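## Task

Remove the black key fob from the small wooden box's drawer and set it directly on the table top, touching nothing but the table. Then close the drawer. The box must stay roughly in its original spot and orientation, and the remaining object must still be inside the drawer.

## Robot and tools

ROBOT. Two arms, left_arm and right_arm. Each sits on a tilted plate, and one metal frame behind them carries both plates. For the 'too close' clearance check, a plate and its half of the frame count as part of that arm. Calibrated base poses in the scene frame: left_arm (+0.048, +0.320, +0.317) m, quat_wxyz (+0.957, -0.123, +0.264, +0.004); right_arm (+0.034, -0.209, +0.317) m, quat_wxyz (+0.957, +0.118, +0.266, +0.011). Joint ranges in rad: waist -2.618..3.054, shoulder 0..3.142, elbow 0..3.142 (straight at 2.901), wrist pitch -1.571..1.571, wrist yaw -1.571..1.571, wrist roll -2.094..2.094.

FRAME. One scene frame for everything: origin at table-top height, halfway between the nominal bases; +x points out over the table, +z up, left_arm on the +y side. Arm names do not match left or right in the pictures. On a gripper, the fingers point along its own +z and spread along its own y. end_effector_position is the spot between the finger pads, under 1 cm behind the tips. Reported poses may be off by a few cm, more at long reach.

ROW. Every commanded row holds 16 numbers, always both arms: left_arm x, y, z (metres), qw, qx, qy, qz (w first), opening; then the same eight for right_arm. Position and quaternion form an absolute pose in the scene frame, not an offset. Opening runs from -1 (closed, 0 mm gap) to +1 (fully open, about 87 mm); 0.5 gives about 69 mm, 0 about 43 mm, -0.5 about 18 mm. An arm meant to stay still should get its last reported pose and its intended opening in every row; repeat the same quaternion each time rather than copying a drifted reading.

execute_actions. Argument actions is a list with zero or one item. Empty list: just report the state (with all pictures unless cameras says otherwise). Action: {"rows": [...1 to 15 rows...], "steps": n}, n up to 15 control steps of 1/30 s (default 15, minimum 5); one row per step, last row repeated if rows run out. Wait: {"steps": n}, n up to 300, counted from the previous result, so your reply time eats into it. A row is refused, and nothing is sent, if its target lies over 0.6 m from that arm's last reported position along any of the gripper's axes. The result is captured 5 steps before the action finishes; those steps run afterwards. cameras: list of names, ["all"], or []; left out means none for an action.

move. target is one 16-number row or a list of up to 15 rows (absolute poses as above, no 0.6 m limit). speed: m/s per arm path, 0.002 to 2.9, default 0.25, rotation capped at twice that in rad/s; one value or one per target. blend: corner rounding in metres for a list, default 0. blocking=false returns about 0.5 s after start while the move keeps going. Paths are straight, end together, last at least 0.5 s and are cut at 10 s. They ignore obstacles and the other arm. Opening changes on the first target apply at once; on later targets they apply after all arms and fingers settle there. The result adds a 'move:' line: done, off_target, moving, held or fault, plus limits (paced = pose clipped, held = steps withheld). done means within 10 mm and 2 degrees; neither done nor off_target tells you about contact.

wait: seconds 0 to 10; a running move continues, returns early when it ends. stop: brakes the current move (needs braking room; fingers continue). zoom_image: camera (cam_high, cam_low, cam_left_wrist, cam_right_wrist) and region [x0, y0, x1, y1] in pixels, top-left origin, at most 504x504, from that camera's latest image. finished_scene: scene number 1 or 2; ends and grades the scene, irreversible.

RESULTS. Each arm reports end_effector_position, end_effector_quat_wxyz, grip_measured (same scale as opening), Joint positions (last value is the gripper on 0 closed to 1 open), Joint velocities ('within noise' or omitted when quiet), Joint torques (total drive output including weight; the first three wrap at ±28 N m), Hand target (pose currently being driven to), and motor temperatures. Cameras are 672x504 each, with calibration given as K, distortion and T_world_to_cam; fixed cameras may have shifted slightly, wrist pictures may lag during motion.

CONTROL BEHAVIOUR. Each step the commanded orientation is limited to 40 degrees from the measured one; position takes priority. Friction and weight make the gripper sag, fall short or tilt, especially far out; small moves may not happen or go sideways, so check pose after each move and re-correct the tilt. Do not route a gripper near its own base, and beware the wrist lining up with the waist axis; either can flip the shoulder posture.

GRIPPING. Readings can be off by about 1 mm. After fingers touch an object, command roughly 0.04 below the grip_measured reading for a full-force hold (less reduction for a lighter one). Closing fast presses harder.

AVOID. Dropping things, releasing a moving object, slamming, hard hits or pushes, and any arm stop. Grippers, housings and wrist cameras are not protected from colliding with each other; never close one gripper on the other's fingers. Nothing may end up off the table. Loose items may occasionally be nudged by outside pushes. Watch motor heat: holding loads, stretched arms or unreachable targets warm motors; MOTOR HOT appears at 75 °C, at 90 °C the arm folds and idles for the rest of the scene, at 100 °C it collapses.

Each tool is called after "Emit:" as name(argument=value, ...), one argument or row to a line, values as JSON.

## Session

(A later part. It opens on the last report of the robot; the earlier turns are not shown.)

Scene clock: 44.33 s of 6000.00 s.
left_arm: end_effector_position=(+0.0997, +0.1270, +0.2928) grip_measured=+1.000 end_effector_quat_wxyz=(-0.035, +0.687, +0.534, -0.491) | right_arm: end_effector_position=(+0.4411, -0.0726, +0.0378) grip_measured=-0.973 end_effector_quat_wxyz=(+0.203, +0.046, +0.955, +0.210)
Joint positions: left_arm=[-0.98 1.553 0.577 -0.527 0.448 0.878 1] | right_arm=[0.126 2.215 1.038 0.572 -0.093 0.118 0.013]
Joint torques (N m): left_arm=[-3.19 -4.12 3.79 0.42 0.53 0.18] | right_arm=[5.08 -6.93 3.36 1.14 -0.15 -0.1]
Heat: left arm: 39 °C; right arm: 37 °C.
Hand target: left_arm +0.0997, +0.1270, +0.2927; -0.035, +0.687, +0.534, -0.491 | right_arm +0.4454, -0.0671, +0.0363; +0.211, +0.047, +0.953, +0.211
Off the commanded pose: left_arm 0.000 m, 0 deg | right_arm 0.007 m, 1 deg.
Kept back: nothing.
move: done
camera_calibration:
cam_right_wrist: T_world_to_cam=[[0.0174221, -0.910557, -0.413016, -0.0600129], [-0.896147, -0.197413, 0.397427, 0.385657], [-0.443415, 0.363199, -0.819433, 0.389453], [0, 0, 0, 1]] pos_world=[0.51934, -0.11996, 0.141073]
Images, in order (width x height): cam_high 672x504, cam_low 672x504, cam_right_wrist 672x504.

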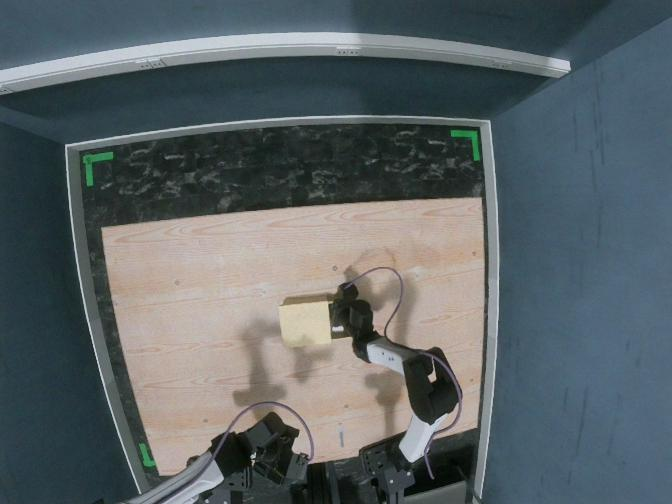

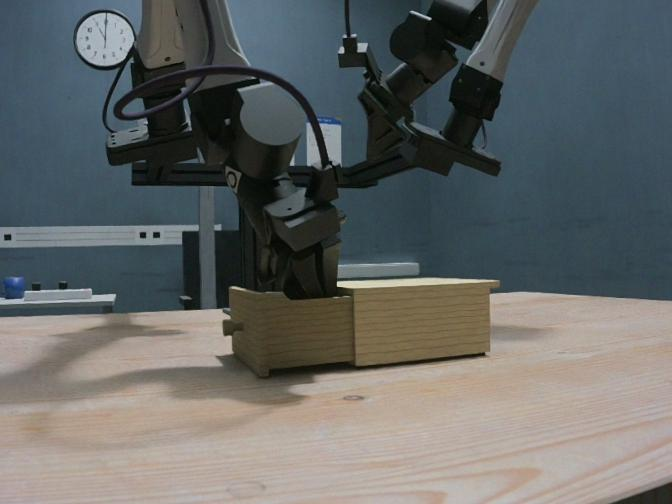

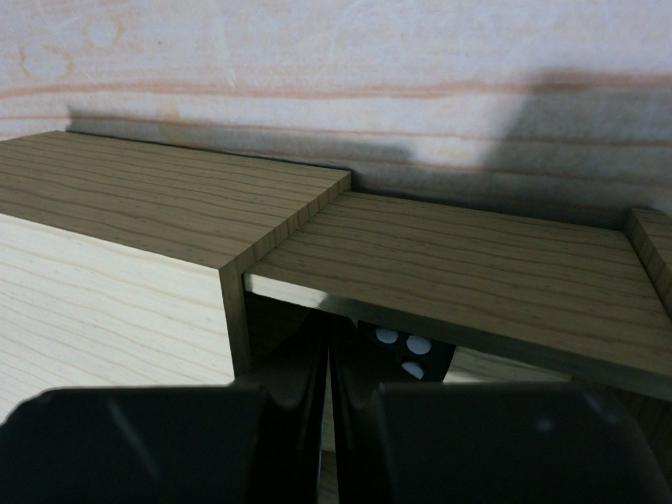

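Emit:
move(
  target=[0.0997, 0.1270, 0.2928, -0.035, 0.687, 0.534, -0.491, 1.0, 0.4455, -0.0925, 0.0370, 0.2113, 0.0468, 0.9532, 0.2113, -1.0],
  speed=0.06,
  cameras=["cam_right_wrist"],
)

Scene clock: 45.50 s of 6000.00 s.
left_arm: end_effector_position=(+0.0997, +0.1270, +0.2928) grip_measured=+1.000 end_effector_quat_wxyz=(-0.035, +0.687, +0.534, -0.491) | right_arm: end_effector_position=(+0.4403, -0.0852, +0.0341) grip_measured=-0.973 end_effector_quat_wxyz=(+0.201, +0.049, +0.954, +0.216)
Joint positions: left_arm=[-0.98 1.553 0.577 -0.527 0.448 0.878 1] | right_arm=[0.087 2.215 1.035 0.572 -0.136 0.105 0.013]
Joint torques (N m): left_arm=[-3.19 -4.11 3.77 0.42 0.54 0.18] | right_arm=[2.63 -9.39 1.36 1.02 -0.28 -0.33]
Heat: left arm: 39 °C; right arm: 37 °C.
Hand target: left_arm +0.0997, +0.1270, +0.2927; -0.035, +0.687, +0.534, -0.491 | right_arm +0.4456, -0.0925, +0.0370; +0.211, +0.047, +0.953, +0.211
Off the commanded pose: left_arm 0.000 m, 0 deg | right_arm 0.009 m, 1 deg.
Kept back: nothing.
move: done
camera_calibration:
cam_right_wrist: T_world_to_cam=[[0.0127903, -0.905033, -0.42515, -0.0700188], [-0.89535, -0.199665, 0.398099, 0.383367], [-0.44518, 0.375566, -0.812875, 0.392196], [0, 0, 0, 1]] pos_world=[0.518741, -0.13412, 0.13642]
Images, in order (width x height): cam_right_wrist 672x504.

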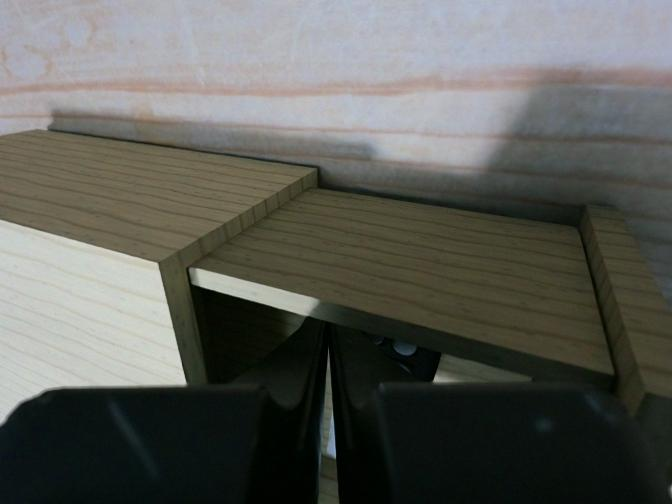

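Emit:
move(
  target=[0.0997, 0.1270, 0.2928, -0.035, 0.687, 0.534, -0.491, 1.0, 0.4455, -0.099, 0.0390, 0.2113, 0.0468, 0.9532, 0.2113, -1.0],
  speed=0.06,
  cameras=["cam_right_wrist"],
)

Scene clock: 46.43 s of 6000.00 s.
left_arm: end_effector_position=(+0.0997, +0.1270, +0.2928) grip_measured=+1.000 end_effector_quat_wxyz=(-0.035, +0.687, +0.534, -0.491) | right_arm: end_effector_position=(+0.4367, -0.0870, +0.0332) grip_measured=-0.973 end_effector_quat_wxyz=(+0.198, +0.047, +0.954, +0.220)
Joint positions: left_arm=[-0.98 1.553 0.577 -0.527 0.448 0.878 1] | right_arm=[0.078 2.215 1.027 0.572 -0.152 0.098 0.013]
Joint torques (N m): left_arm=[-3.21 -4.08 3.77 0.42 0.53 0.17] | right_arm=[1.84 -10.54 1.25 0.96 -0.21 -0.36]
Heat: left arm: 39 °C; right arm: 37 °C.
Hand target: left_arm +0.0997, +0.1270, +0.2927; -0.035, +0.687, +0.534, -0.491 | right_arm +0.4456, -0.0988, +0.0388; +0.211, +0.047, +0.953, +0.211
Off the commanded pose: left_arm 0.000 m, 0 deg | right_arm 0.016 m, 2 deg.
Kept back: nothing.
move: off_target (right_arm)
camera_calibration:
cam_right_wrist: T_world_to_cam=[[0.016585, -0.901653, -0.432142, -0.0731502], [-0.89187, -0.208717, 0.401255, 0.377622], [-0.451988, 0.378759, -0.807619, 0.393615], [0, 0, 0, 1]] pos_world=[0.515912, -0.136225, 0.134757]
Images, in order (width x height): cam_right_wrist 672x504.

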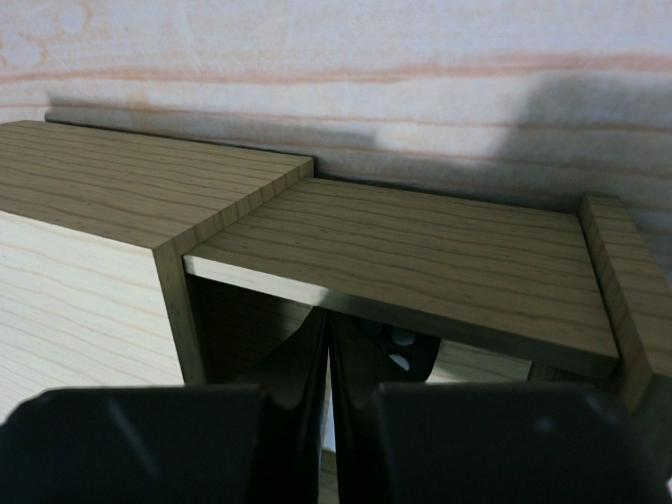

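Emit:
move(
  target=[
    [0.0997, 0.1270, 0.2928, -0.035, 0.687, 0.534, -0.491, 1.0, 0.4430, -0.1130, 0.0930, 0.2113, 0.0468, 0.9532, 0.2113, -1.0],
    [0.0997, 0.1270, 0.2928, -0.035, 0.687, 0.534, -0.491, 1.0, 0.450, -0.1120, 0.1220, 0.2164, 0.0, 0.9763, 0.0, 0.05],
  ],
  speed=[0.15, 0.3],
  blend=[0.02, 0],
  cameras=["cam_right_wrist", "cam_high", "cam_low"],
)

Scene clock: 51.17 s of 6000.00 s.
left_arm: end_effector_position=(+0.0997, +0.1270, +0.2928) grip_measured=+1.000 end_effector_quat_wxyz=(-0.035, +0.687, +0.534, -0.491) | right_arm: end_effector_position=(+0.4322, -0.1121, +0.1068) grip_measured=+0.050 end_effector_quat_wxyz=(+0.193, -0.004, +0.981, +0.000)
Joint positions: left_arm=[-0.98 1.553 0.577 -0.527 0.448 0.878 1] | right_arm=[0.292 1.938 0.951 0.301 0.43 0.049 0.525]
Joint torques (N m): left_arm=[-3.22 -4.11 3.74 0.41 0.53 0.17] | right_arm=[5.16 -10.66 5.04 0.83 0.16 -0.2]
Heat: left arm: 39 °C; right arm: 37 °C.
Hand target: left_arm +0.0997, +0.1270, +0.2927; -0.035, +0.687, +0.534, -0.491 | right_arm +0.4497, -0.1120, +0.1219; +0.216, +0.000, +0.976, +0.000
Off the commanded pose: left_arm 0.000 m, 0 deg | right_arm 0.023 m, 3 deg.
Kept back: nothing.
move: off_target (right_arm); target 2's new opening was sent with right_arm's hand 0.023 m and 3 deg from that target
camera_calibration:
cam_right_wrist: T_world_to_cam=[[0.0285746, -0.999566, 0.00720339, -0.126968], [-0.882039, -0.021823, 0.470671, 0.34815], [-0.47031, -0.0198029, -0.882279, 0.43168], [0, 0, 0, 1]] pos_world=[0.513733, -0.110767, 0.217913]
Images, in order (width x height): cam_high 672x504, cam_low 672x504, cam_right_wrist 672x504.

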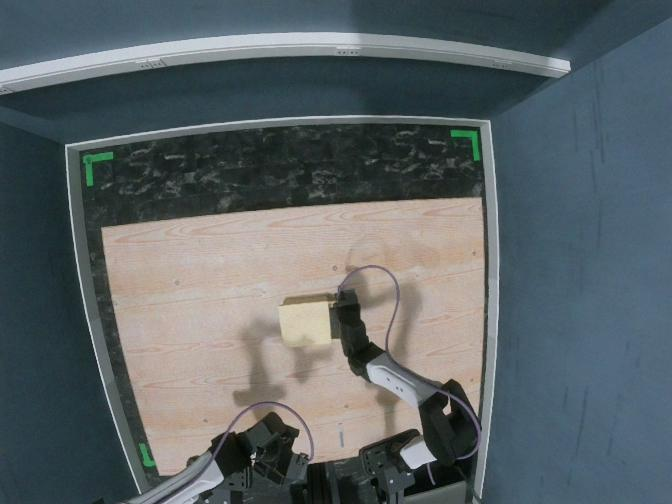

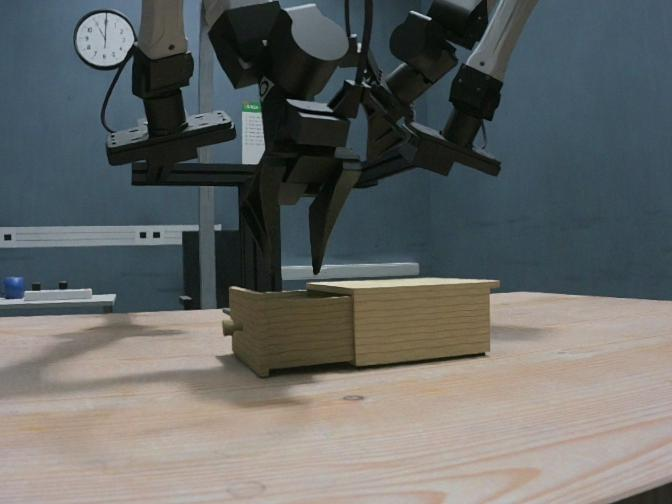

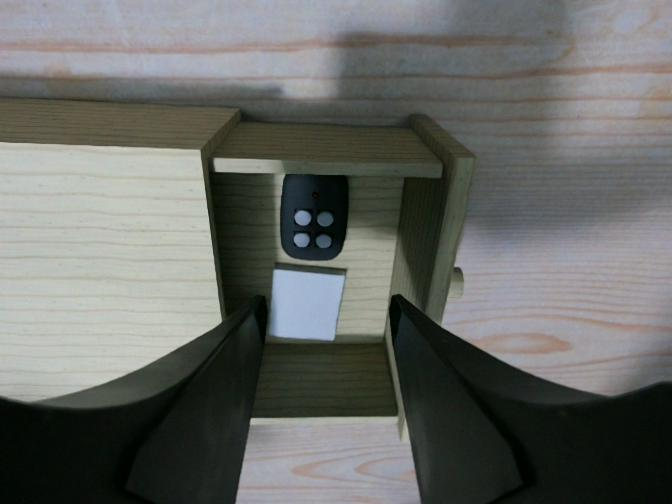

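Emit:
move(
  target=[0.0997, 0.1270, 0.2928, -0.035, 0.687, 0.534, -0.491, 1.0, 0.446, -0.1055, 0.074, 0.2162, 0.0094, 0.9754, 0.0426, 0.05],
  speed=0.15,
  cameras=["cam_right_wrist"],
)

Scene clock: 53.13 s of 6000.00 s.
left_arm: end_effector_position=(+0.0997, +0.1270, +0.2928) grip_measured=+1.000 end_effector_quat_wxyz=(-0.035, +0.687, +0.534, -0.491) | right_arm: end_effector_position=(+0.4383, -0.1049, +0.0771) grip_measured=+0.050 end_effector_quat_wxyz=(+0.206, +0.007, +0.978, +0.041)
Joint positions: left_arm=[-0.98 1.553 0.577 -0.527 0.448 0.878 1] | right_arm=[0.242 2.042 0.97 0.431 0.317 0.042 0.525]
Joint torques (N m): left_arm=[-3.23 -4.08 3.85 0.42 0.53 0.17] | right_arm=[3.52 -6.82 4.34 1.09 -0.12 -0.24]
Heat: left arm: 39 °C; right arm: 37 °C.
Hand target: left_arm +0.0997, +0.1270, +0.2927; -0.035, +0.687, +0.534, -0.491 | right_arm +0.4458, -0.1056, +0.0742; +0.216, +0.009, +0.975, +0.042
Off the commanded pose: left_arm 0.000 m, 0 deg | right_arm 0.008 m, 1 deg.
Kept back: nothing.
move: done
camera_calibration:
cam_right_wrist: T_world_to_cam=[[0.0223931, -0.996887, -0.0756029, -0.110347], [-0.894469, -0.0537564, 0.443886, 0.371821], [-0.446569, 0.0576844, -0.892888, 0.407035], [0, 0, 0, 1]] pos_world=[0.516822, -0.113495, 0.190048]
Images, in order (width x height): cam_right_wrist 672x504.

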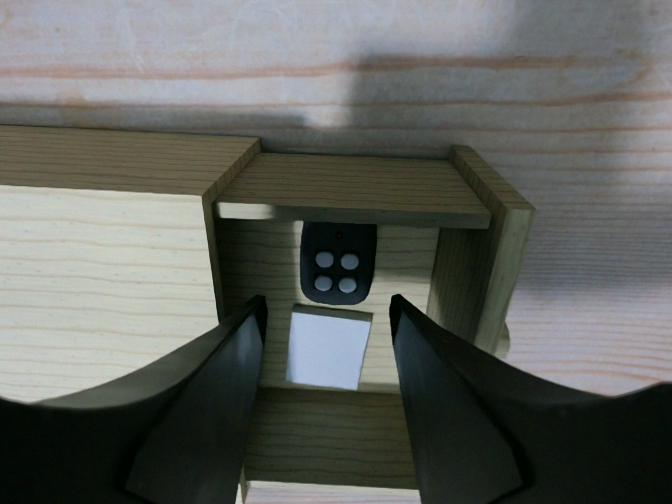

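Emit:
move(
  target=[0.0997, 0.1270, 0.2928, -0.035, 0.687, 0.534, -0.491, 1.0, 0.446, -0.1078, 0.0355, 0.2162, 0.0094, 0.9754, 0.0426, 0.05],
  speed=0.1,
  cameras=["cam_right_wrist"],
)

Scene clock: 54.50 s of 6000.00 s.
left_arm: end_effector_position=(+0.0997, +0.1270, +0.2928) grip_measured=+1.000 end_effector_quat_wxyz=(-0.035, +0.687, +0.534, -0.491) | right_arm: end_effector_position=(+0.4353, -0.1072, +0.0403) grip_measured=+0.049 end_effector_quat_wxyz=(+0.200, +0.006, +0.979, +0.039)
Joint positions: left_arm=[-0.98 1.553 0.577 -0.527 0.448 0.878 1] | right_arm=[0.205 2.172 1.026 0.498 0.29 0.02 0.525]
Joint torques (N m): left_arm=[-3.23 -4.12 3.73 0.42 0.54 0.18] | right_arm=[3.21 -6.46 4.21 1.28 -0.19 -0.27]
Heat: left arm: 39 °C; right arm: 37 °C.
Hand target: left_arm +0.0997, +0.1270, +0.2927; -0.035, +0.687, +0.534, -0.491 | right_arm +0.4457, -0.1081, +0.0361; +0.216, +0.009, +0.975, +0.042
Off the commanded pose: left_arm 0.000 m, 0 deg | right_arm 0.012 m, 2 deg.
Kept back: nothing.
move: off_target (right_arm)
camera_calibration:
cam_right_wrist: T_world_to_cam=[[0.0242162, -0.997115, -0.0719351, -0.116303], [-0.888535, -0.0544452, 0.455567, 0.382245], [-0.45817, 0.0528847, -0.88729, 0.377428], [0, 0, 0, 1]] pos_world=[0.51538, -0.115116, 0.152384]
Images, in order (width x height): cam_right_wrist 672x504.

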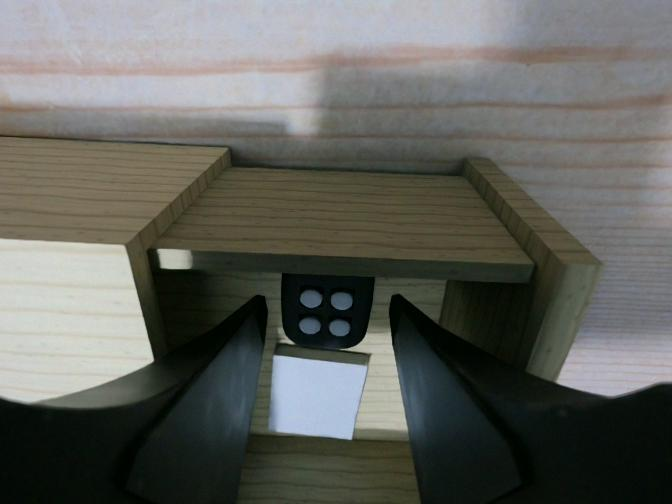

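Emit:
move(
  target=[
    [0.0997, 0.1270, 0.2928, -0.035, 0.687, 0.534, -0.491, 1.0, 0.448, -0.1078, 0.0305, 0.2162, 0.0094, 0.9754, 0.0426, 0.05],
    [0.0997, 0.1270, 0.2928, -0.035, 0.687, 0.534, -0.491, 1.0, 0.448, -0.1078, 0.0305, 0.2162, 0.0094, 0.9754, 0.0426, -0.28],
  ],
  speed=0.08,
  cameras=["cam_right_wrist"],
)

Scene clock: 56.20 s of 6000.00 s.
left_arm: end_effector_position=(+0.0997, +0.1270, +0.2928) grip_measured=+1.000 end_effector_quat_wxyz=(-0.035, +0.687, +0.534, -0.491) | right_arm: end_effector_position=(+0.4394, -0.1076, +0.0389) grip_measured=-0.277 end_effector_quat_wxyz=(+0.204, +0.003, +0.978, +0.037)
Joint positions: left_arm=[-0.98 1.553 0.577 -0.527 0.448 0.878 1] | right_arm=[0.204 2.181 1.039 0.503 0.292 0.01 0.361]
Joint torques (N m): left_arm=[-3.21 -4.1 3.78 0.43 0.53 0.19] | right_arm=[2.86 -5.81 4.83 1.27 -0.24 -0.18]
Heat: left arm: 39 °C; right arm: 37 °C.
Hand target: left_arm +0.0997, +0.1270, +0.2927; -0.035, +0.687, +0.534, -0.491 | right_arm +0.4476, -0.1081, +0.0312; +0.216, +0.009, +0.975, +0.042
Off the commanded pose: left_arm 0.000 m, 0 deg | right_arm 0.012 m, 2 deg.
Kept back: nothing.
move: off_target (right_arm); target 2's new opening was sent with right_arm's hand 0.015 m and 2 deg from that target
camera_calibration:
cam_right_wrist: T_world_to_cam=[[0.0287058, -0.99735, -0.0668554, -0.119085], [-0.892175, -0.0557255, 0.448239, 0.388229], [-0.450777, 0.0467796, -0.89141, 0.374271], [0, 0, 0, 1]] pos_world=[0.518499, -0.114643, 0.151648]
Images, in order (width x height): cam_right_wrist 672x504.

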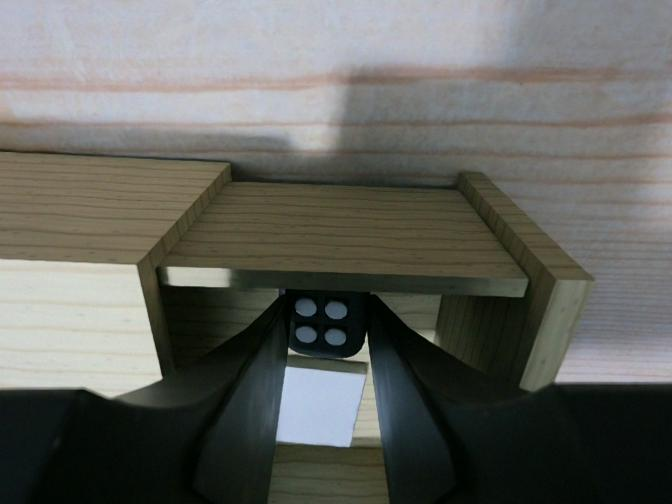

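Emit:
move(
  target=[0.0997, 0.1270, 0.2928, -0.035, 0.687, 0.534, -0.491, 1.0, 0.448, -0.1078, 0.0325, 0.2162, 0.0094, 0.9754, 0.0426, -0.38],
  speed=0.08,
  cameras=["cam_right_wrist"],
)

Scene clock: 57.13 s of 6000.00 s.
left_arm: end_effector_position=(+0.0997, +0.1270, +0.2928) grip_measured=+1.000 end_effector_quat_wxyz=(-0.035, +0.687, +0.534, -0.491) | right_arm: end_effector_position=(+0.4415, -0.1082, +0.0400) grip_measured=-0.379 end_effector_quat_wxyz=(+0.207, +0.003, +0.978, +0.036)
Joint positions: left_arm=[-0.98 1.553 0.577 -0.527 0.448 0.878 1] | right_arm=[0.204 2.178 1.04 0.506 0.294 0.007 0.31]
Joint torques (N m): left_arm=[-3.25 -4.04 3.77 0.44 0.53 0.18] | right_arm=[3.17 -6.09 4.45 1.22 -0.25 -0.15]
Heat: left arm: 39 °C; right arm: 37 °C.
Hand target: left_arm +0.0997, +0.1270, +0.2927; -0.035, +0.687, +0.534, -0.491 | right_arm +0.4478, -0.1080, +0.0330; +0.216, +0.009, +0.975, +0.042
Off the commanded pose: left_arm 0.000 m, 0 deg | right_arm 0.010 m, 2 deg.
Kept back: nothing.
move: done
camera_calibration:
cam_right_wrist: T_world_to_cam=[[0.0285736, -0.997515, -0.0643987, -0.119751], [-0.894986, -0.0542226, 0.442787, 0.391236], [-0.445179, 0.0449839, -0.894311, 0.373662], [0, 0, 0, 1]] pos_world=[0.519918, -0.115048, 0.153224]
Images, in order (width x height): cam_right_wrist 672x504.

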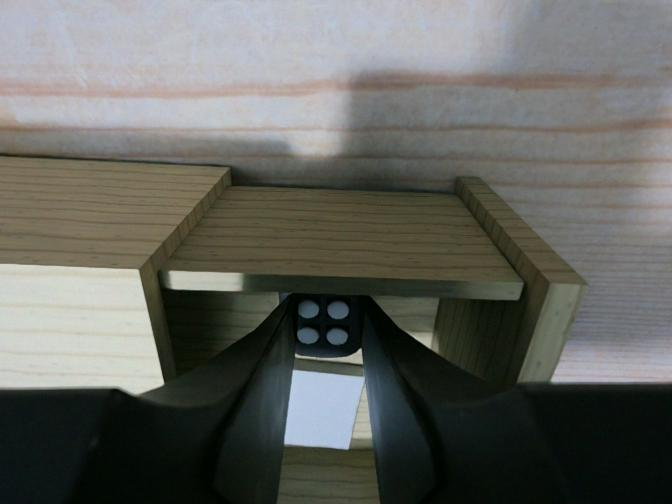

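Emit:
move(
  target=[
    [0.0997, 0.1270, 0.2928, -0.035, 0.687, 0.534, -0.491, 1.0, 0.448, -0.1075, 0.0325, 0.2162, 0.0094, 0.9754, 0.0426, 0.06],
    [0.0997, 0.1270, 0.2928, -0.035, 0.687, 0.534, -0.491, 1.0, 0.446, -0.1070, 0.0180, 0.2162, 0.0094, 0.9754, 0.0426, 0.06],
  ],
  speed=0.08,
  cameras=["cam_right_wrist", "cam_low"],
)

Scene clock: 59.40 s of 6000.00 s.
left_arm: end_effector_position=(+0.0997, +0.1270, +0.2928) grip_measured=+1.000 end_effector_quat_wxyz=(-0.035, +0.687, +0.534, -0.491) | right_arm: end_effector_position=(+0.4438, -0.1095, +0.0366) grip_measured=+0.057 end_effector_quat_wxyz=(+0.210, +0.005, +0.977, +0.036)
Joint positions: left_arm=[-0.98 1.553 0.577 -0.527 0.448 0.878 1] | right_arm=[0.197 2.191 1.049 0.517 0.29 0.005 0.529]
Joint torques (N m): left_arm=[-3.21 -4.05 3.78 0.42 0.53 0.17] | right_arm=[2.78 -3.26 5.38 1.43 -0.28 -0.2]
Heat: left arm: 39 °C; right arm: 37 °C.
Hand target: left_arm +0.0997, +0.1270, +0.2927; -0.035, +0.687, +0.534, -0.491 | right_arm +0.4449, -0.1076, +0.0195; +0.216, +0.009, +0.975, +0.042
Off the commanded pose: left_arm 0.000 m, 0 deg | right_arm 0.019 m, 1 deg.
Kept back: nothing.
move: off_target (right_arm)
camera_calibration:
cam_right_wrist: T_world_to_cam=[[0.0254641, -0.997561, -0.0649949, -0.119871], [-0.897635, -0.0514331, 0.437729, 0.396494], [-0.440004, 0.0471952, -0.896755, 0.369727], [0, 0, 0, 1]] pos_world=[0.521641, -0.116635, 0.150206]
Images, in order (width x height): cam_low 672x504, cam_right_wrist 672x504.

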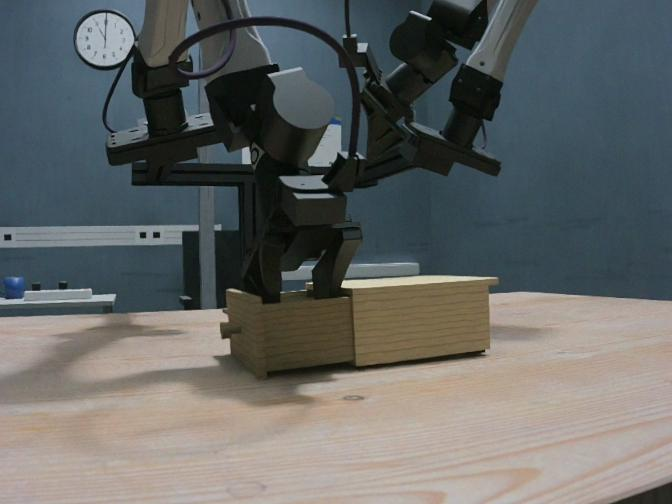

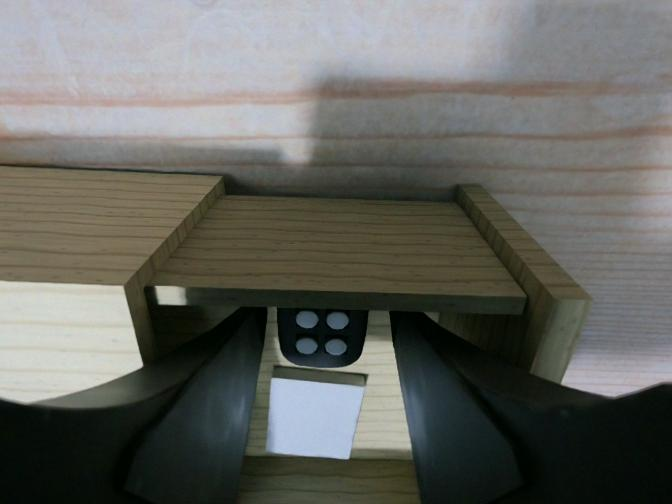

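Emit:
move(
  target=[
    [0.0997, 0.1270, 0.2928, -0.035, 0.687, 0.534, -0.491, 1.0, 0.4400, -0.1070, 0.0620, 0.2586, 0.0113, 0.965, 0.0421, 0.06],
    [0.0997, 0.1270, 0.2928, -0.035, 0.687, 0.534, -0.491, 1.0, 0.4390, -0.1070, 0.0280, 0.2586, 0.0113, 0.965, 0.0421, 0.06],
  ],
  speed=0.1,
  cameras=["cam_right_wrist", "cam_low"],
)

Scene clock: 61.73 s of 6000.00 s.
left_arm: end_effector_position=(+0.0997, +0.1270, +0.2928) grip_measured=+1.000 end_effector_quat_wxyz=(-0.035, +0.687, +0.534, -0.491) | right_arm: end_effector_position=(+0.4333, -0.1090, +0.0385) grip_measured=+0.058 end_effector_quat_wxyz=(+0.247, +0.008, +0.968, +0.037)
Joint positions: left_arm=[-0.98 1.553 0.577 -0.527 0.448 0.878 1] | right_arm=[0.204 2.198 0.937 0.716 0.293 -0.01 0.529]
Joint torques (N m): left_arm=[-3.21 -4.11 3.78 0.42 0.53 0.18] | right_arm=[3.18 -4.34 4.4 1.46 -0.21 -0.18]
Heat: left arm: 39 °C; right arm: 37 °C.
Hand target: left_arm +0.0997, +0.1270, +0.2927; -0.035, +0.687, +0.534, -0.491 | right_arm +0.4386, -0.1073, +0.0288; +0.258, +0.011, +0.965, +0.042
Off the commanded pose: left_arm 0.000 m, 0 deg | right_arm 0.012 m, 2 deg.
Kept back: nothing.
move: off_target (right_arm)
camera_calibration:
cam_right_wrist: T_world_to_cam=[[0.0221252, -0.997472, -0.0675222, -0.117452], [-0.92909, -0.0454552, 0.36705, 0.403156], [-0.369192, 0.0546132, -0.927747, 0.33811], [0, 0, 0, 1]] pos_world=[0.501994, -0.117294, 0.157772]
Images, in order (width x height): cam_low 672x504, cam_right_wrist 672x504.

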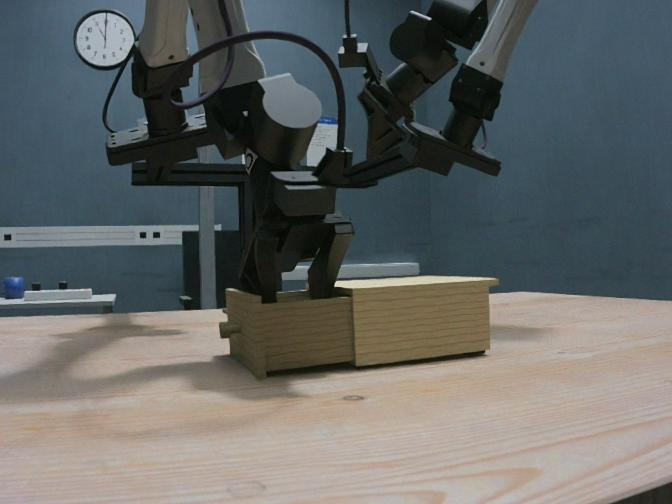

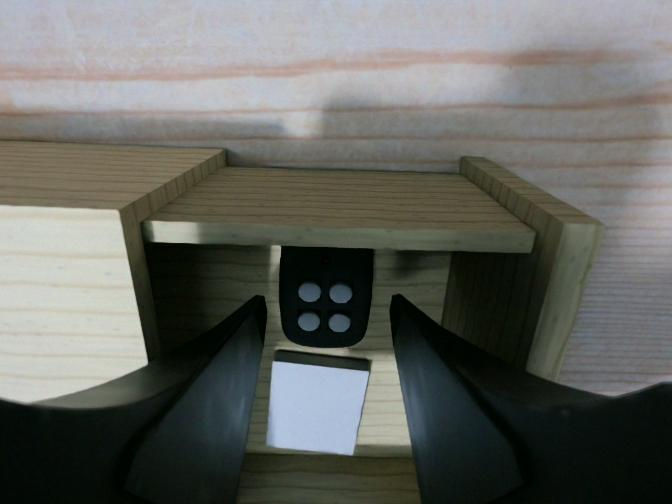

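Emit:
zoom_image(
  camera="cam_low",
  region=[220, 190, 380, 320],
)

Emit:
zoom_image(
  camera="cam_right_wrist",
  region=[100, 140, 480, 420],
)

Scaled by 3.150 from the camera's 672x504 image, which has a finer 960x720 frame.

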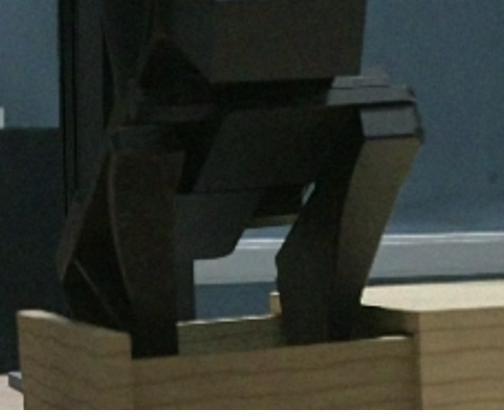

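Scaled by 1.326 from the camera's 672x504 image, which has a finer 960x720 frame.

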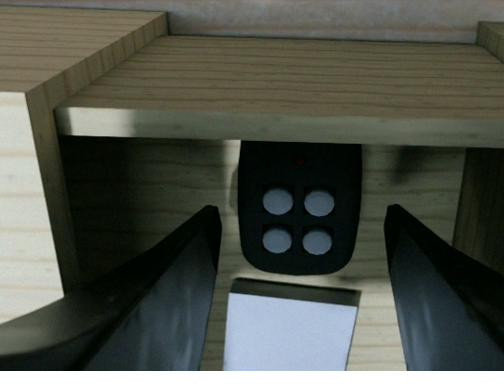

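Emit:
move(
  target=[0.0997, 0.1270, 0.2928, -0.035, 0.687, 0.534, -0.491, 1.0, 0.4370, -0.1060, 0.0180, 0.2586, 0.0113, 0.965, 0.0421, 0.06],
  speed=0.1,
  cameras=["cam_right_wrist", "cam_low"],
)

Scene clock: 64.03 s of 6000.00 s.
left_arm: end_effector_position=(+0.0997, +0.1270, +0.2928) grip_measured=+1.000 end_effector_quat_wxyz=(-0.035, +0.687, +0.534, -0.491) | right_arm: end_effector_position=(+0.4339, -0.1100, +0.0369) grip_measured=+0.056 end_effector_quat_wxyz=(+0.251, +0.007, +0.967, +0.033)
Joint positions: left_arm=[-0.98 1.553 0.577 -0.527 0.448 0.878 1] | right_arm=[0.204 2.207 0.937 0.734 0.301 -0.017 0.528]
Joint torques (N m): left_arm=[-3.19 -4.1 3.74 0.43 0.54 0.17] | right_arm=[2.7 -2.18 5.61 1.55 -0.33 -0.13]
Heat: left arm: 39 °C; right arm: 37 °C.
Hand target: left_arm +0.0997, +0.1270, +0.2927; -0.035, +0.687, +0.534, -0.491 | right_arm +0.4358, -0.1066, +0.0197; +0.258, +0.011, +0.965, +0.042
Off the commanded pose: left_arm 0.000 m, 0 deg | right_arm 0.020 m, 1 deg.
Kept back: nothing.
move: off_target (right_arm)
camera_calibration:
cam_right_wrist: T_world_to_cam=[[0.0217052, -0.998038, -0.0587217, -0.118774], [-0.932148, -0.0414358, 0.359698, 0.406349], [-0.361425, 0.04693, -0.931219, 0.332758], [0, 0, 0, 1]] pos_world=[0.501623, -0.11732, 0.156733]
Images, in order (width x height): cam_low 672x504, cam_right_wrist 672x504.

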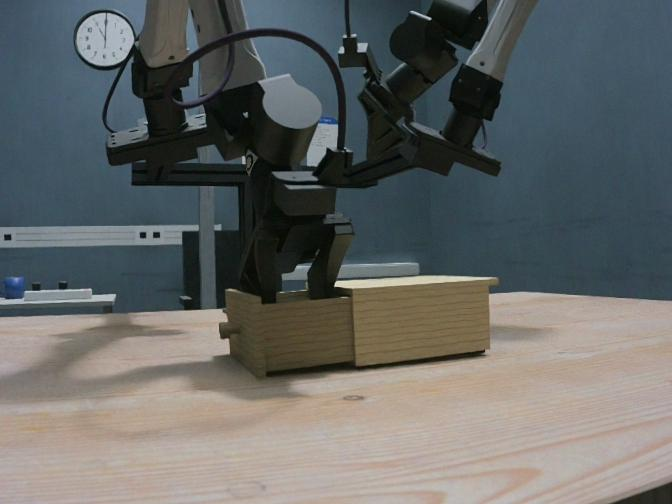

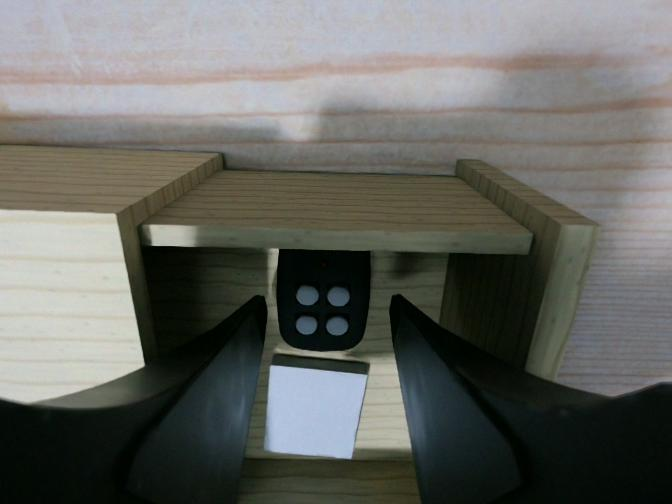

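Emit:
zoom_image(
  camera="cam_low",
  region=[300, 230, 380, 310],
)

Emit:
zoom_image(
  camera="cam_low",
  region=[215, 230, 295, 310],
)

Emit:
zoom_image(
  camera="cam_right_wrist",
  region=[100, 180, 600, 504],
)

Scaled by 6.300 from the camera's 672x504 image, which has a finer 960x720 frame.

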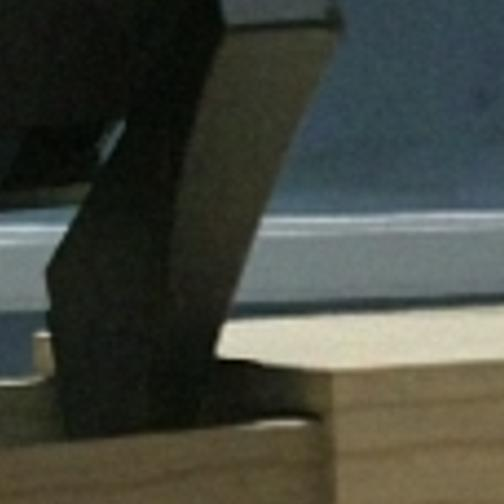

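Scaled by 6.300 from the camera's 672x504 image, which has a finer 960x720 frame.

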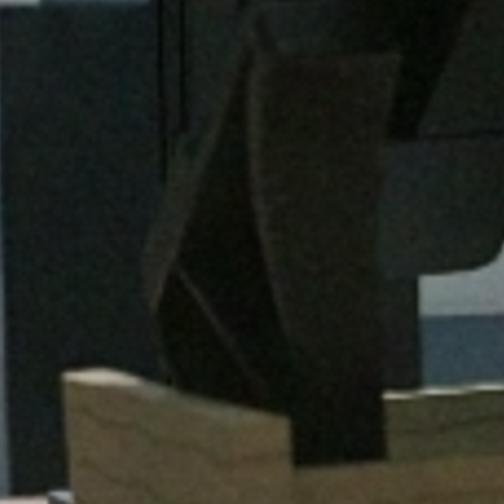

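Scaled by 1.008 from the camera's 672x504 image, which has a finer 960x720 frame.

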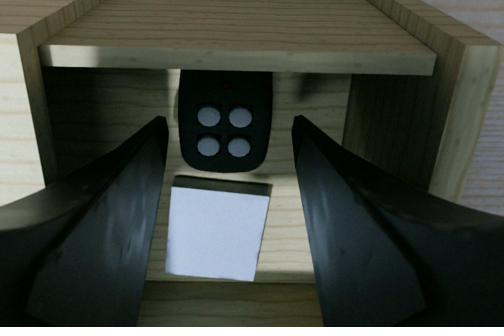

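Emit:
move(
  target=[
    [0.0997, 0.1270, 0.2928, -0.035, 0.687, 0.534, -0.491, 1.0, 0.4400, -0.1045, 0.0620, 0.2586, 0.0113, 0.965, 0.0421, -0.08],
    [0.0997, 0.1270, 0.2928, -0.035, 0.687, 0.534, -0.491, 1.0, 0.4400, -0.1040, 0.0240, 0.2586, 0.0113, 0.965, 0.0421, -0.08],
  ],
  speed=0.1,
  cameras=["cam_right_wrist", "cam_low"],
)

Scene clock: 67.97 s of 6000.00 s.
left_arm: end_effector_position=(+0.0997, +0.1270, +0.2928) grip_measured=+1.000 end_effector_quat_wxyz=(-0.035, +0.687, +0.534, -0.491) | right_arm: end_effector_position=(+0.4386, -0.1091, +0.0296) grip_measured=-0.081 end_effector_quat_wxyz=(+0.254, +0.011, +0.967, +0.032)
Joint positions: left_arm=[-0.98 1.553 0.577 -0.527 0.448 0.878 1] | right_arm=[0.199 2.239 0.968 0.742 0.3 -0.014 0.459]
Joint torques (N m): left_arm=[-3.19 -4.04 3.81 0.43 0.53 0.19] | right_arm=[4.15 -5.89 3 1.28 -0.25 -0.12]
Heat: left arm: 39 °C; right arm: 37 °C.
Hand target: left_arm +0.0997, +0.1270, +0.2927; -0.035, +0.687, +0.534, -0.491 | right_arm +0.4398, -0.1041, +0.0243; +0.258, +0.011, +0.965, +0.042
Off the commanded pose: left_arm 0.000 m, 0 deg | right_arm 0.008 m, 1 deg.
Kept back: nothing.
move: done
camera_calibration:
cam_right_wrist: T_world_to_cam=[[0.014146, -0.998149, -0.059145, -0.115164], [-0.934444, -0.0342464, 0.354458, 0.415355], [-0.355828, 0.0502536, -0.933199, 0.325713], [0, 0, 0, 1]] pos_world=[0.505653, -0.117095, 0.149917]
Images, in order (width x height): cam_low 672x504, cam_right_wrist 672x504.

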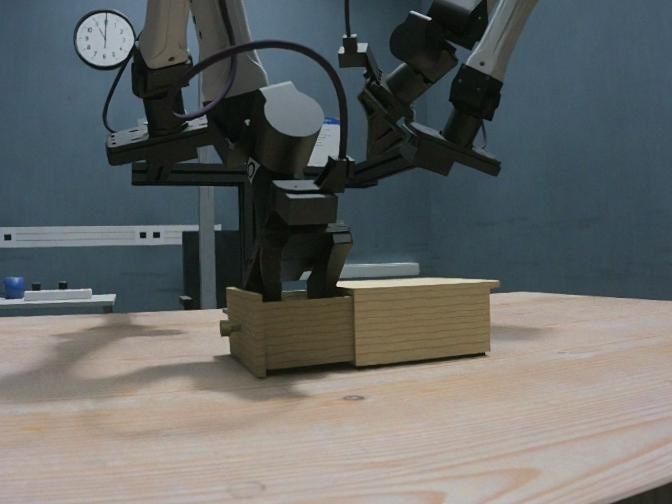

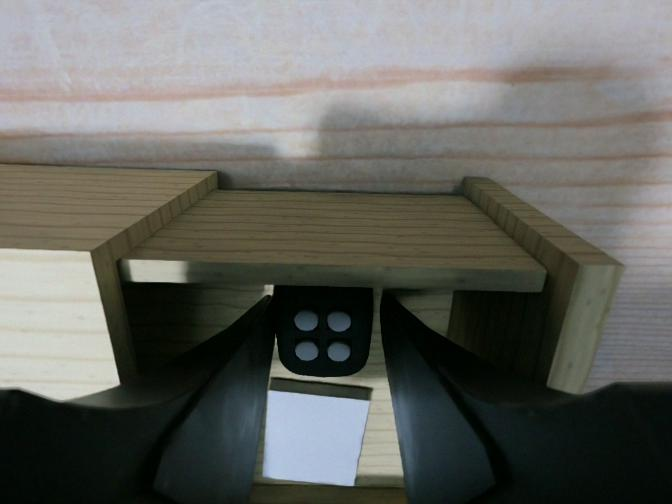

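Emit:
move(
  target=[0.0997, 0.1270, 0.2928, -0.035, 0.687, 0.534, -0.491, 1.0, 0.4400, -0.1045, 0.0235, 0.2586, 0.0113, 0.965, 0.0421, -0.30],
  speed=0.1,
  cameras=["cam_right_wrist"],
)

Scene clock: 69.00 s of 6000.00 s.
left_arm: end_effector_position=(+0.0997, +0.1270, +0.2928) grip_measured=+1.000 end_effector_quat_wxyz=(-0.035, +0.687, +0.534, -0.491) | right_arm: end_effector_position=(+0.4390, -0.1087, +0.0293) grip_measured=-0.172 end_effector_quat_wxyz=(+0.255, +0.011, +0.966, +0.033)
Joint positions: left_arm=[-0.98 1.553 0.577 -0.527 0.448 0.878 1] | right_arm=[0.199 2.241 0.969 0.746 0.298 -0.014 0.414]
Joint torques (N m): left_arm=[-3.18 -4.12 3.75 0.42 0.54 0.19] | right_arm=[3.96 -6.08 3.11 1.23 -0.27 -0.12]
Heat: left arm: 39 °C; right arm: 37 °C.
Hand target: left_arm +0.0997, +0.1270, +0.2927; -0.035, +0.687, +0.534, -0.491 | right_arm +0.4397, -0.1046, +0.0237; +0.258, +0.011, +0.965, +0.042
Off the commanded pose: left_arm 0.000 m, 0 deg | right_arm 0.007 m, 1 deg.
Kept back: nothing.
move: done
camera_calibration:
cam_right_wrist: T_world_to_cam=[[0.0143132, -0.998052, -0.0607272, -0.114709], [-0.935237, -0.0348484, 0.352302, 0.416192], [-0.353732, 0.0517518, -0.933914, 0.324767], [0, 0, 0, 1]] pos_world=[0.505761, -0.116789, 0.149713]
Images, in order (width x height): cam_right_wrist 672x504.

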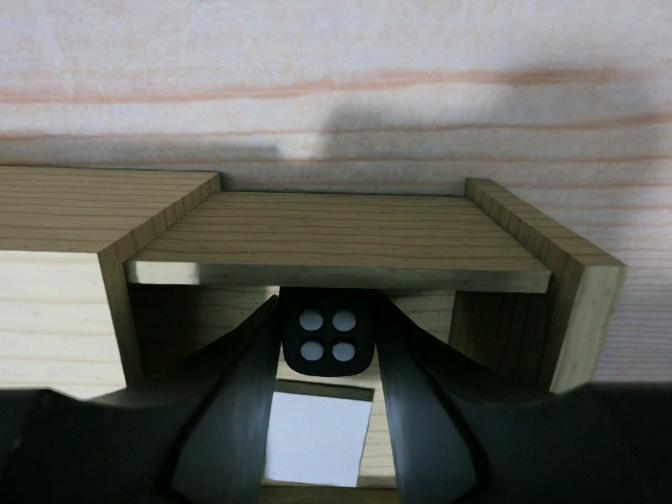

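Emit:
move(
  target=[
    [0.0997, 0.1270, 0.2928, -0.035, 0.687, 0.534, -0.491, 1.0, 0.4400, -0.1055, 0.1350, 0.2586, 0.0113, 0.965, 0.0421, -0.30],
    [0.0997, 0.1270, 0.2928, -0.035, 0.687, 0.534, -0.491, 1.0, 0.4400, -0.2800, 0.1200, 0.2586, 0.0113, 0.965, 0.0421, -0.30],
  ],
  speed=[0.15, 0.25],
  blend=[0.03, 0],
  cameras=["cam_right_wrist", "cam_high", "cam_low"],
)

Scene clock: 71.67 s of 6000.00 s.
left_arm: end_effector_position=(+0.0997, +0.1270, +0.2928) grip_measured=+1.000 end_effector_quat_wxyz=(-0.035, +0.687, +0.534, -0.491) | right_arm: end_effector_position=(+0.4212, -0.2752, +0.1050) grip_measured=-0.172 end_effector_quat_wxyz=(+0.231, +0.017, +0.972, +0.044)
Joint positions: left_arm=[-0.98 1.553 0.577 -0.527 0.448 0.878 1] | right_arm=[-0.233 1.753 0.772 0.426 -0.085 -0.214 0.414]
Joint torques (N m): left_arm=[-3.22 -4.07 3.78 0.44 0.53 0.18] | right_arm=[1.16 -10.52 4.75 0.95 -0.24 -0.26]
Heat: left arm: 39 °C; right arm: 37 °C.
Hand target: left_arm +0.0997, +0.1270, +0.2927; -0.035, +0.687, +0.534, -0.491 | right_arm +0.4397, -0.2800, +0.1199; +0.259, +0.011, +0.965, +0.042
Off the commanded pose: left_arm 0.000 m, 0 deg | right_arm 0.025 m, 3 deg.
Kept back: nothing.
move: off_target (right_arm)
camera_calibration:
cam_right_wrist: T_world_to_cam=[[0.00641219, -0.996375, -0.0848271, -0.269722], [-0.916941, -0.0397035, 0.397043, 0.353308], [-0.398972, 0.0752355, -0.913872, 0.42113], [0, 0, 0, 1]] pos_world=[0.493711, -0.286401, 0.221701]
Images, in order (width x height): cam_high 672x504, cam_low 672x504, cam_right_wrist 672x504.

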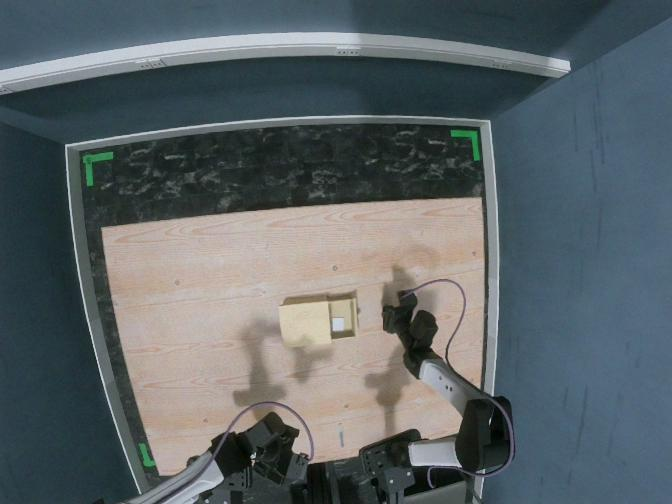

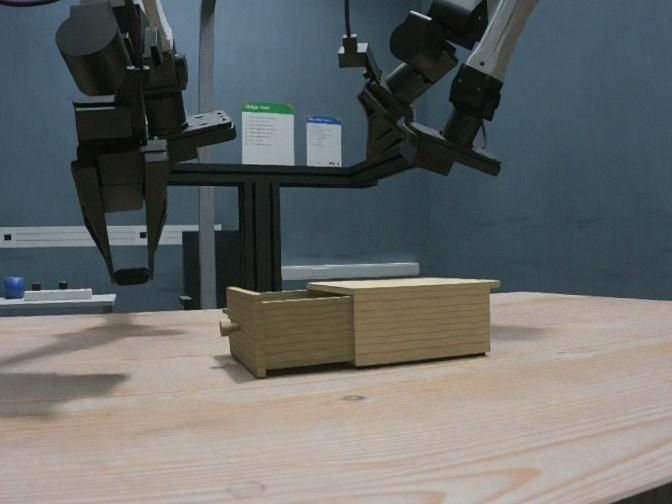

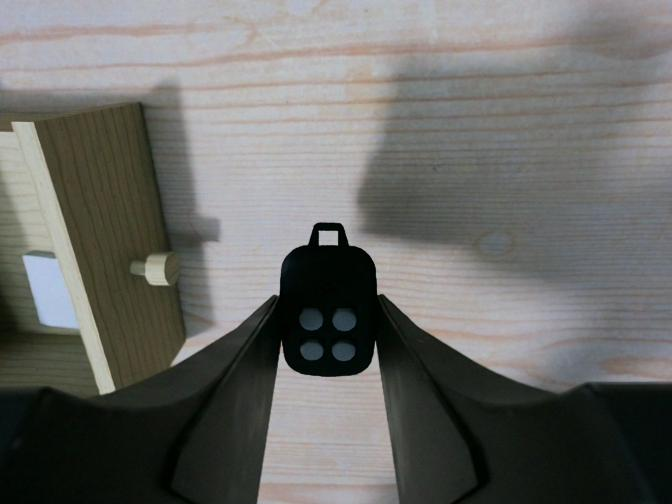

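Emit:
move(
  target=[0.0997, 0.1270, 0.2928, -0.035, 0.687, 0.534, -0.491, 1.0, 0.4400, -0.2800, 0.0320, 0.2586, 0.0113, 0.965, 0.0421, -0.30],
  speed=0.15,
  cameras=["cam_low"],
)

Scene clock: 73.13 s of 6000.00 s.
left_arm: end_effector_position=(+0.0997, +0.1270, +0.2928) grip_measured=+1.000 end_effector_quat_wxyz=(-0.035, +0.687, +0.534, -0.491) | right_arm: end_effector_position=(+0.4349, -0.2766, +0.0348) grip_measured=-0.172 end_effector_quat_wxyz=(+0.248, +0.014, +0.968, +0.043)
Joint positions: left_arm=[-0.98 1.553 0.577 -0.527 0.448 0.878 1] | right_arm=[-0.253 2.065 0.908 0.634 -0.111 -0.227 0.414]
Joint torques (N m): left_arm=[-3.19 -4.1 3.77 0.42 0.54 0.17] | right_arm=[0.59 -6.86 3.12 1.25 -0.22 -0.27]
Heat: left arm: 39 °C; right arm: 37 °C.
Hand target: left_arm +0.0997, +0.1270, +0.2927; -0.035, +0.687, +0.534, -0.491 | right_arm +0.4398, -0.2801, +0.0322; +0.258, +0.011, +0.965, +0.042
Off the commanded pose: left_arm 0.000 m, 0 deg | right_arm 0.007 m, 1 deg.
Kept back: nothing.
move: done
Images, in order (width x height): cam_low 672x504.

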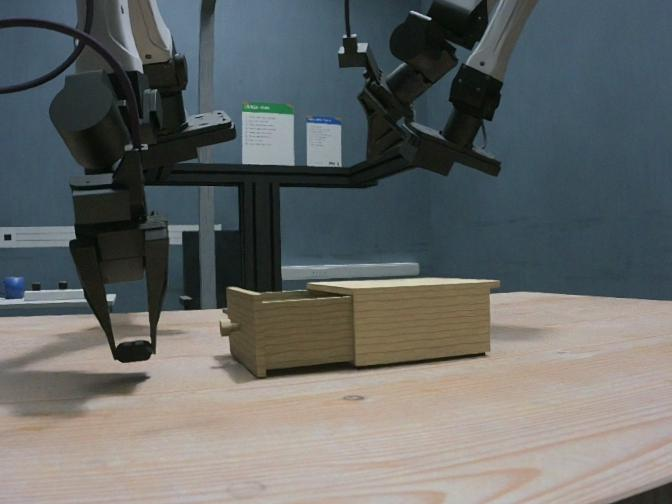

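Emit:
move(
  target=[0.0997, 0.1270, 0.2928, -0.035, 0.687, 0.534, -0.491, 1.0, 0.4400, -0.2800, 0.0160, 0.2586, 0.0113, 0.965, 0.0421, -0.30],
  speed=0.06,
  cameras=["cam_low"],
)

Scene clock: 74.27 s of 6000.00 s.
left_arm: end_effector_position=(+0.0997, +0.1270, +0.2928) grip_measured=+1.000 end_effector_quat_wxyz=(-0.035, +0.687, +0.534, -0.491) | right_arm: end_effector_position=(+0.4355, -0.2766, +0.0192) grip_measured=-0.172 end_effector_quat_wxyz=(+0.248, +0.015, +0.968, +0.043)
Joint positions: left_arm=[-0.98 1.553 0.577 -0.527 0.448 0.878 1] | right_arm=[-0.257 2.129 0.943 0.664 -0.114 -0.228 0.414]
Joint torques (N m): left_arm=[-3.14 -4.07 3.77 0.43 0.53 0.18] | right_arm=[0.64 -6.78 2.85 1.23 -0.28 -0.25]
Heat: left arm: 39 °C; right arm: 37 °C.
Hand target: left_arm +0.0997, +0.1270, +0.2927; -0.035, +0.687, +0.534, -0.491 | right_arm +0.4400, -0.2801, +0.0163; +0.258, +0.011, +0.965, +0.042
Off the commanded pose: left_arm 0.000 m, 0 deg | right_arm 0.006 m, 1 deg.
Kept back: nothing.
move: done
Images, in order (width x height): cam_low 672x504.

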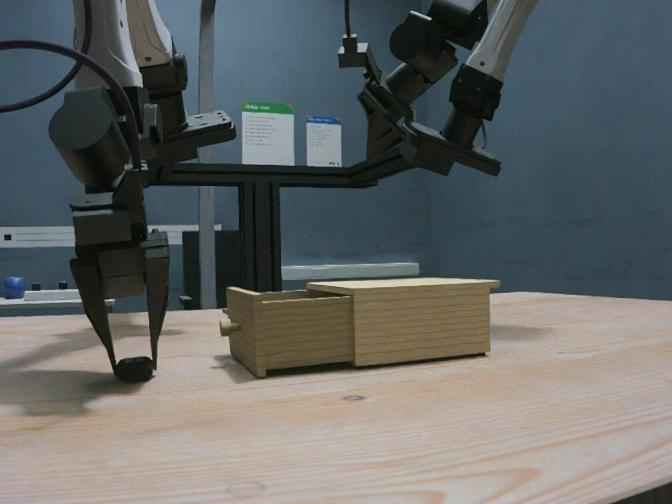

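Emit:
zoom_image(
  camera="cam_low",
  region=[80, 330, 200, 410],
)

Scaled by 4.200 from the camera's 672x504 image, which has a finer 960x720 frame.

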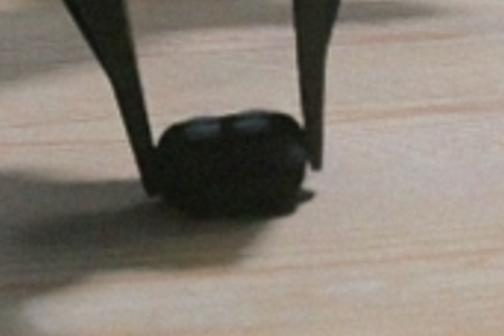

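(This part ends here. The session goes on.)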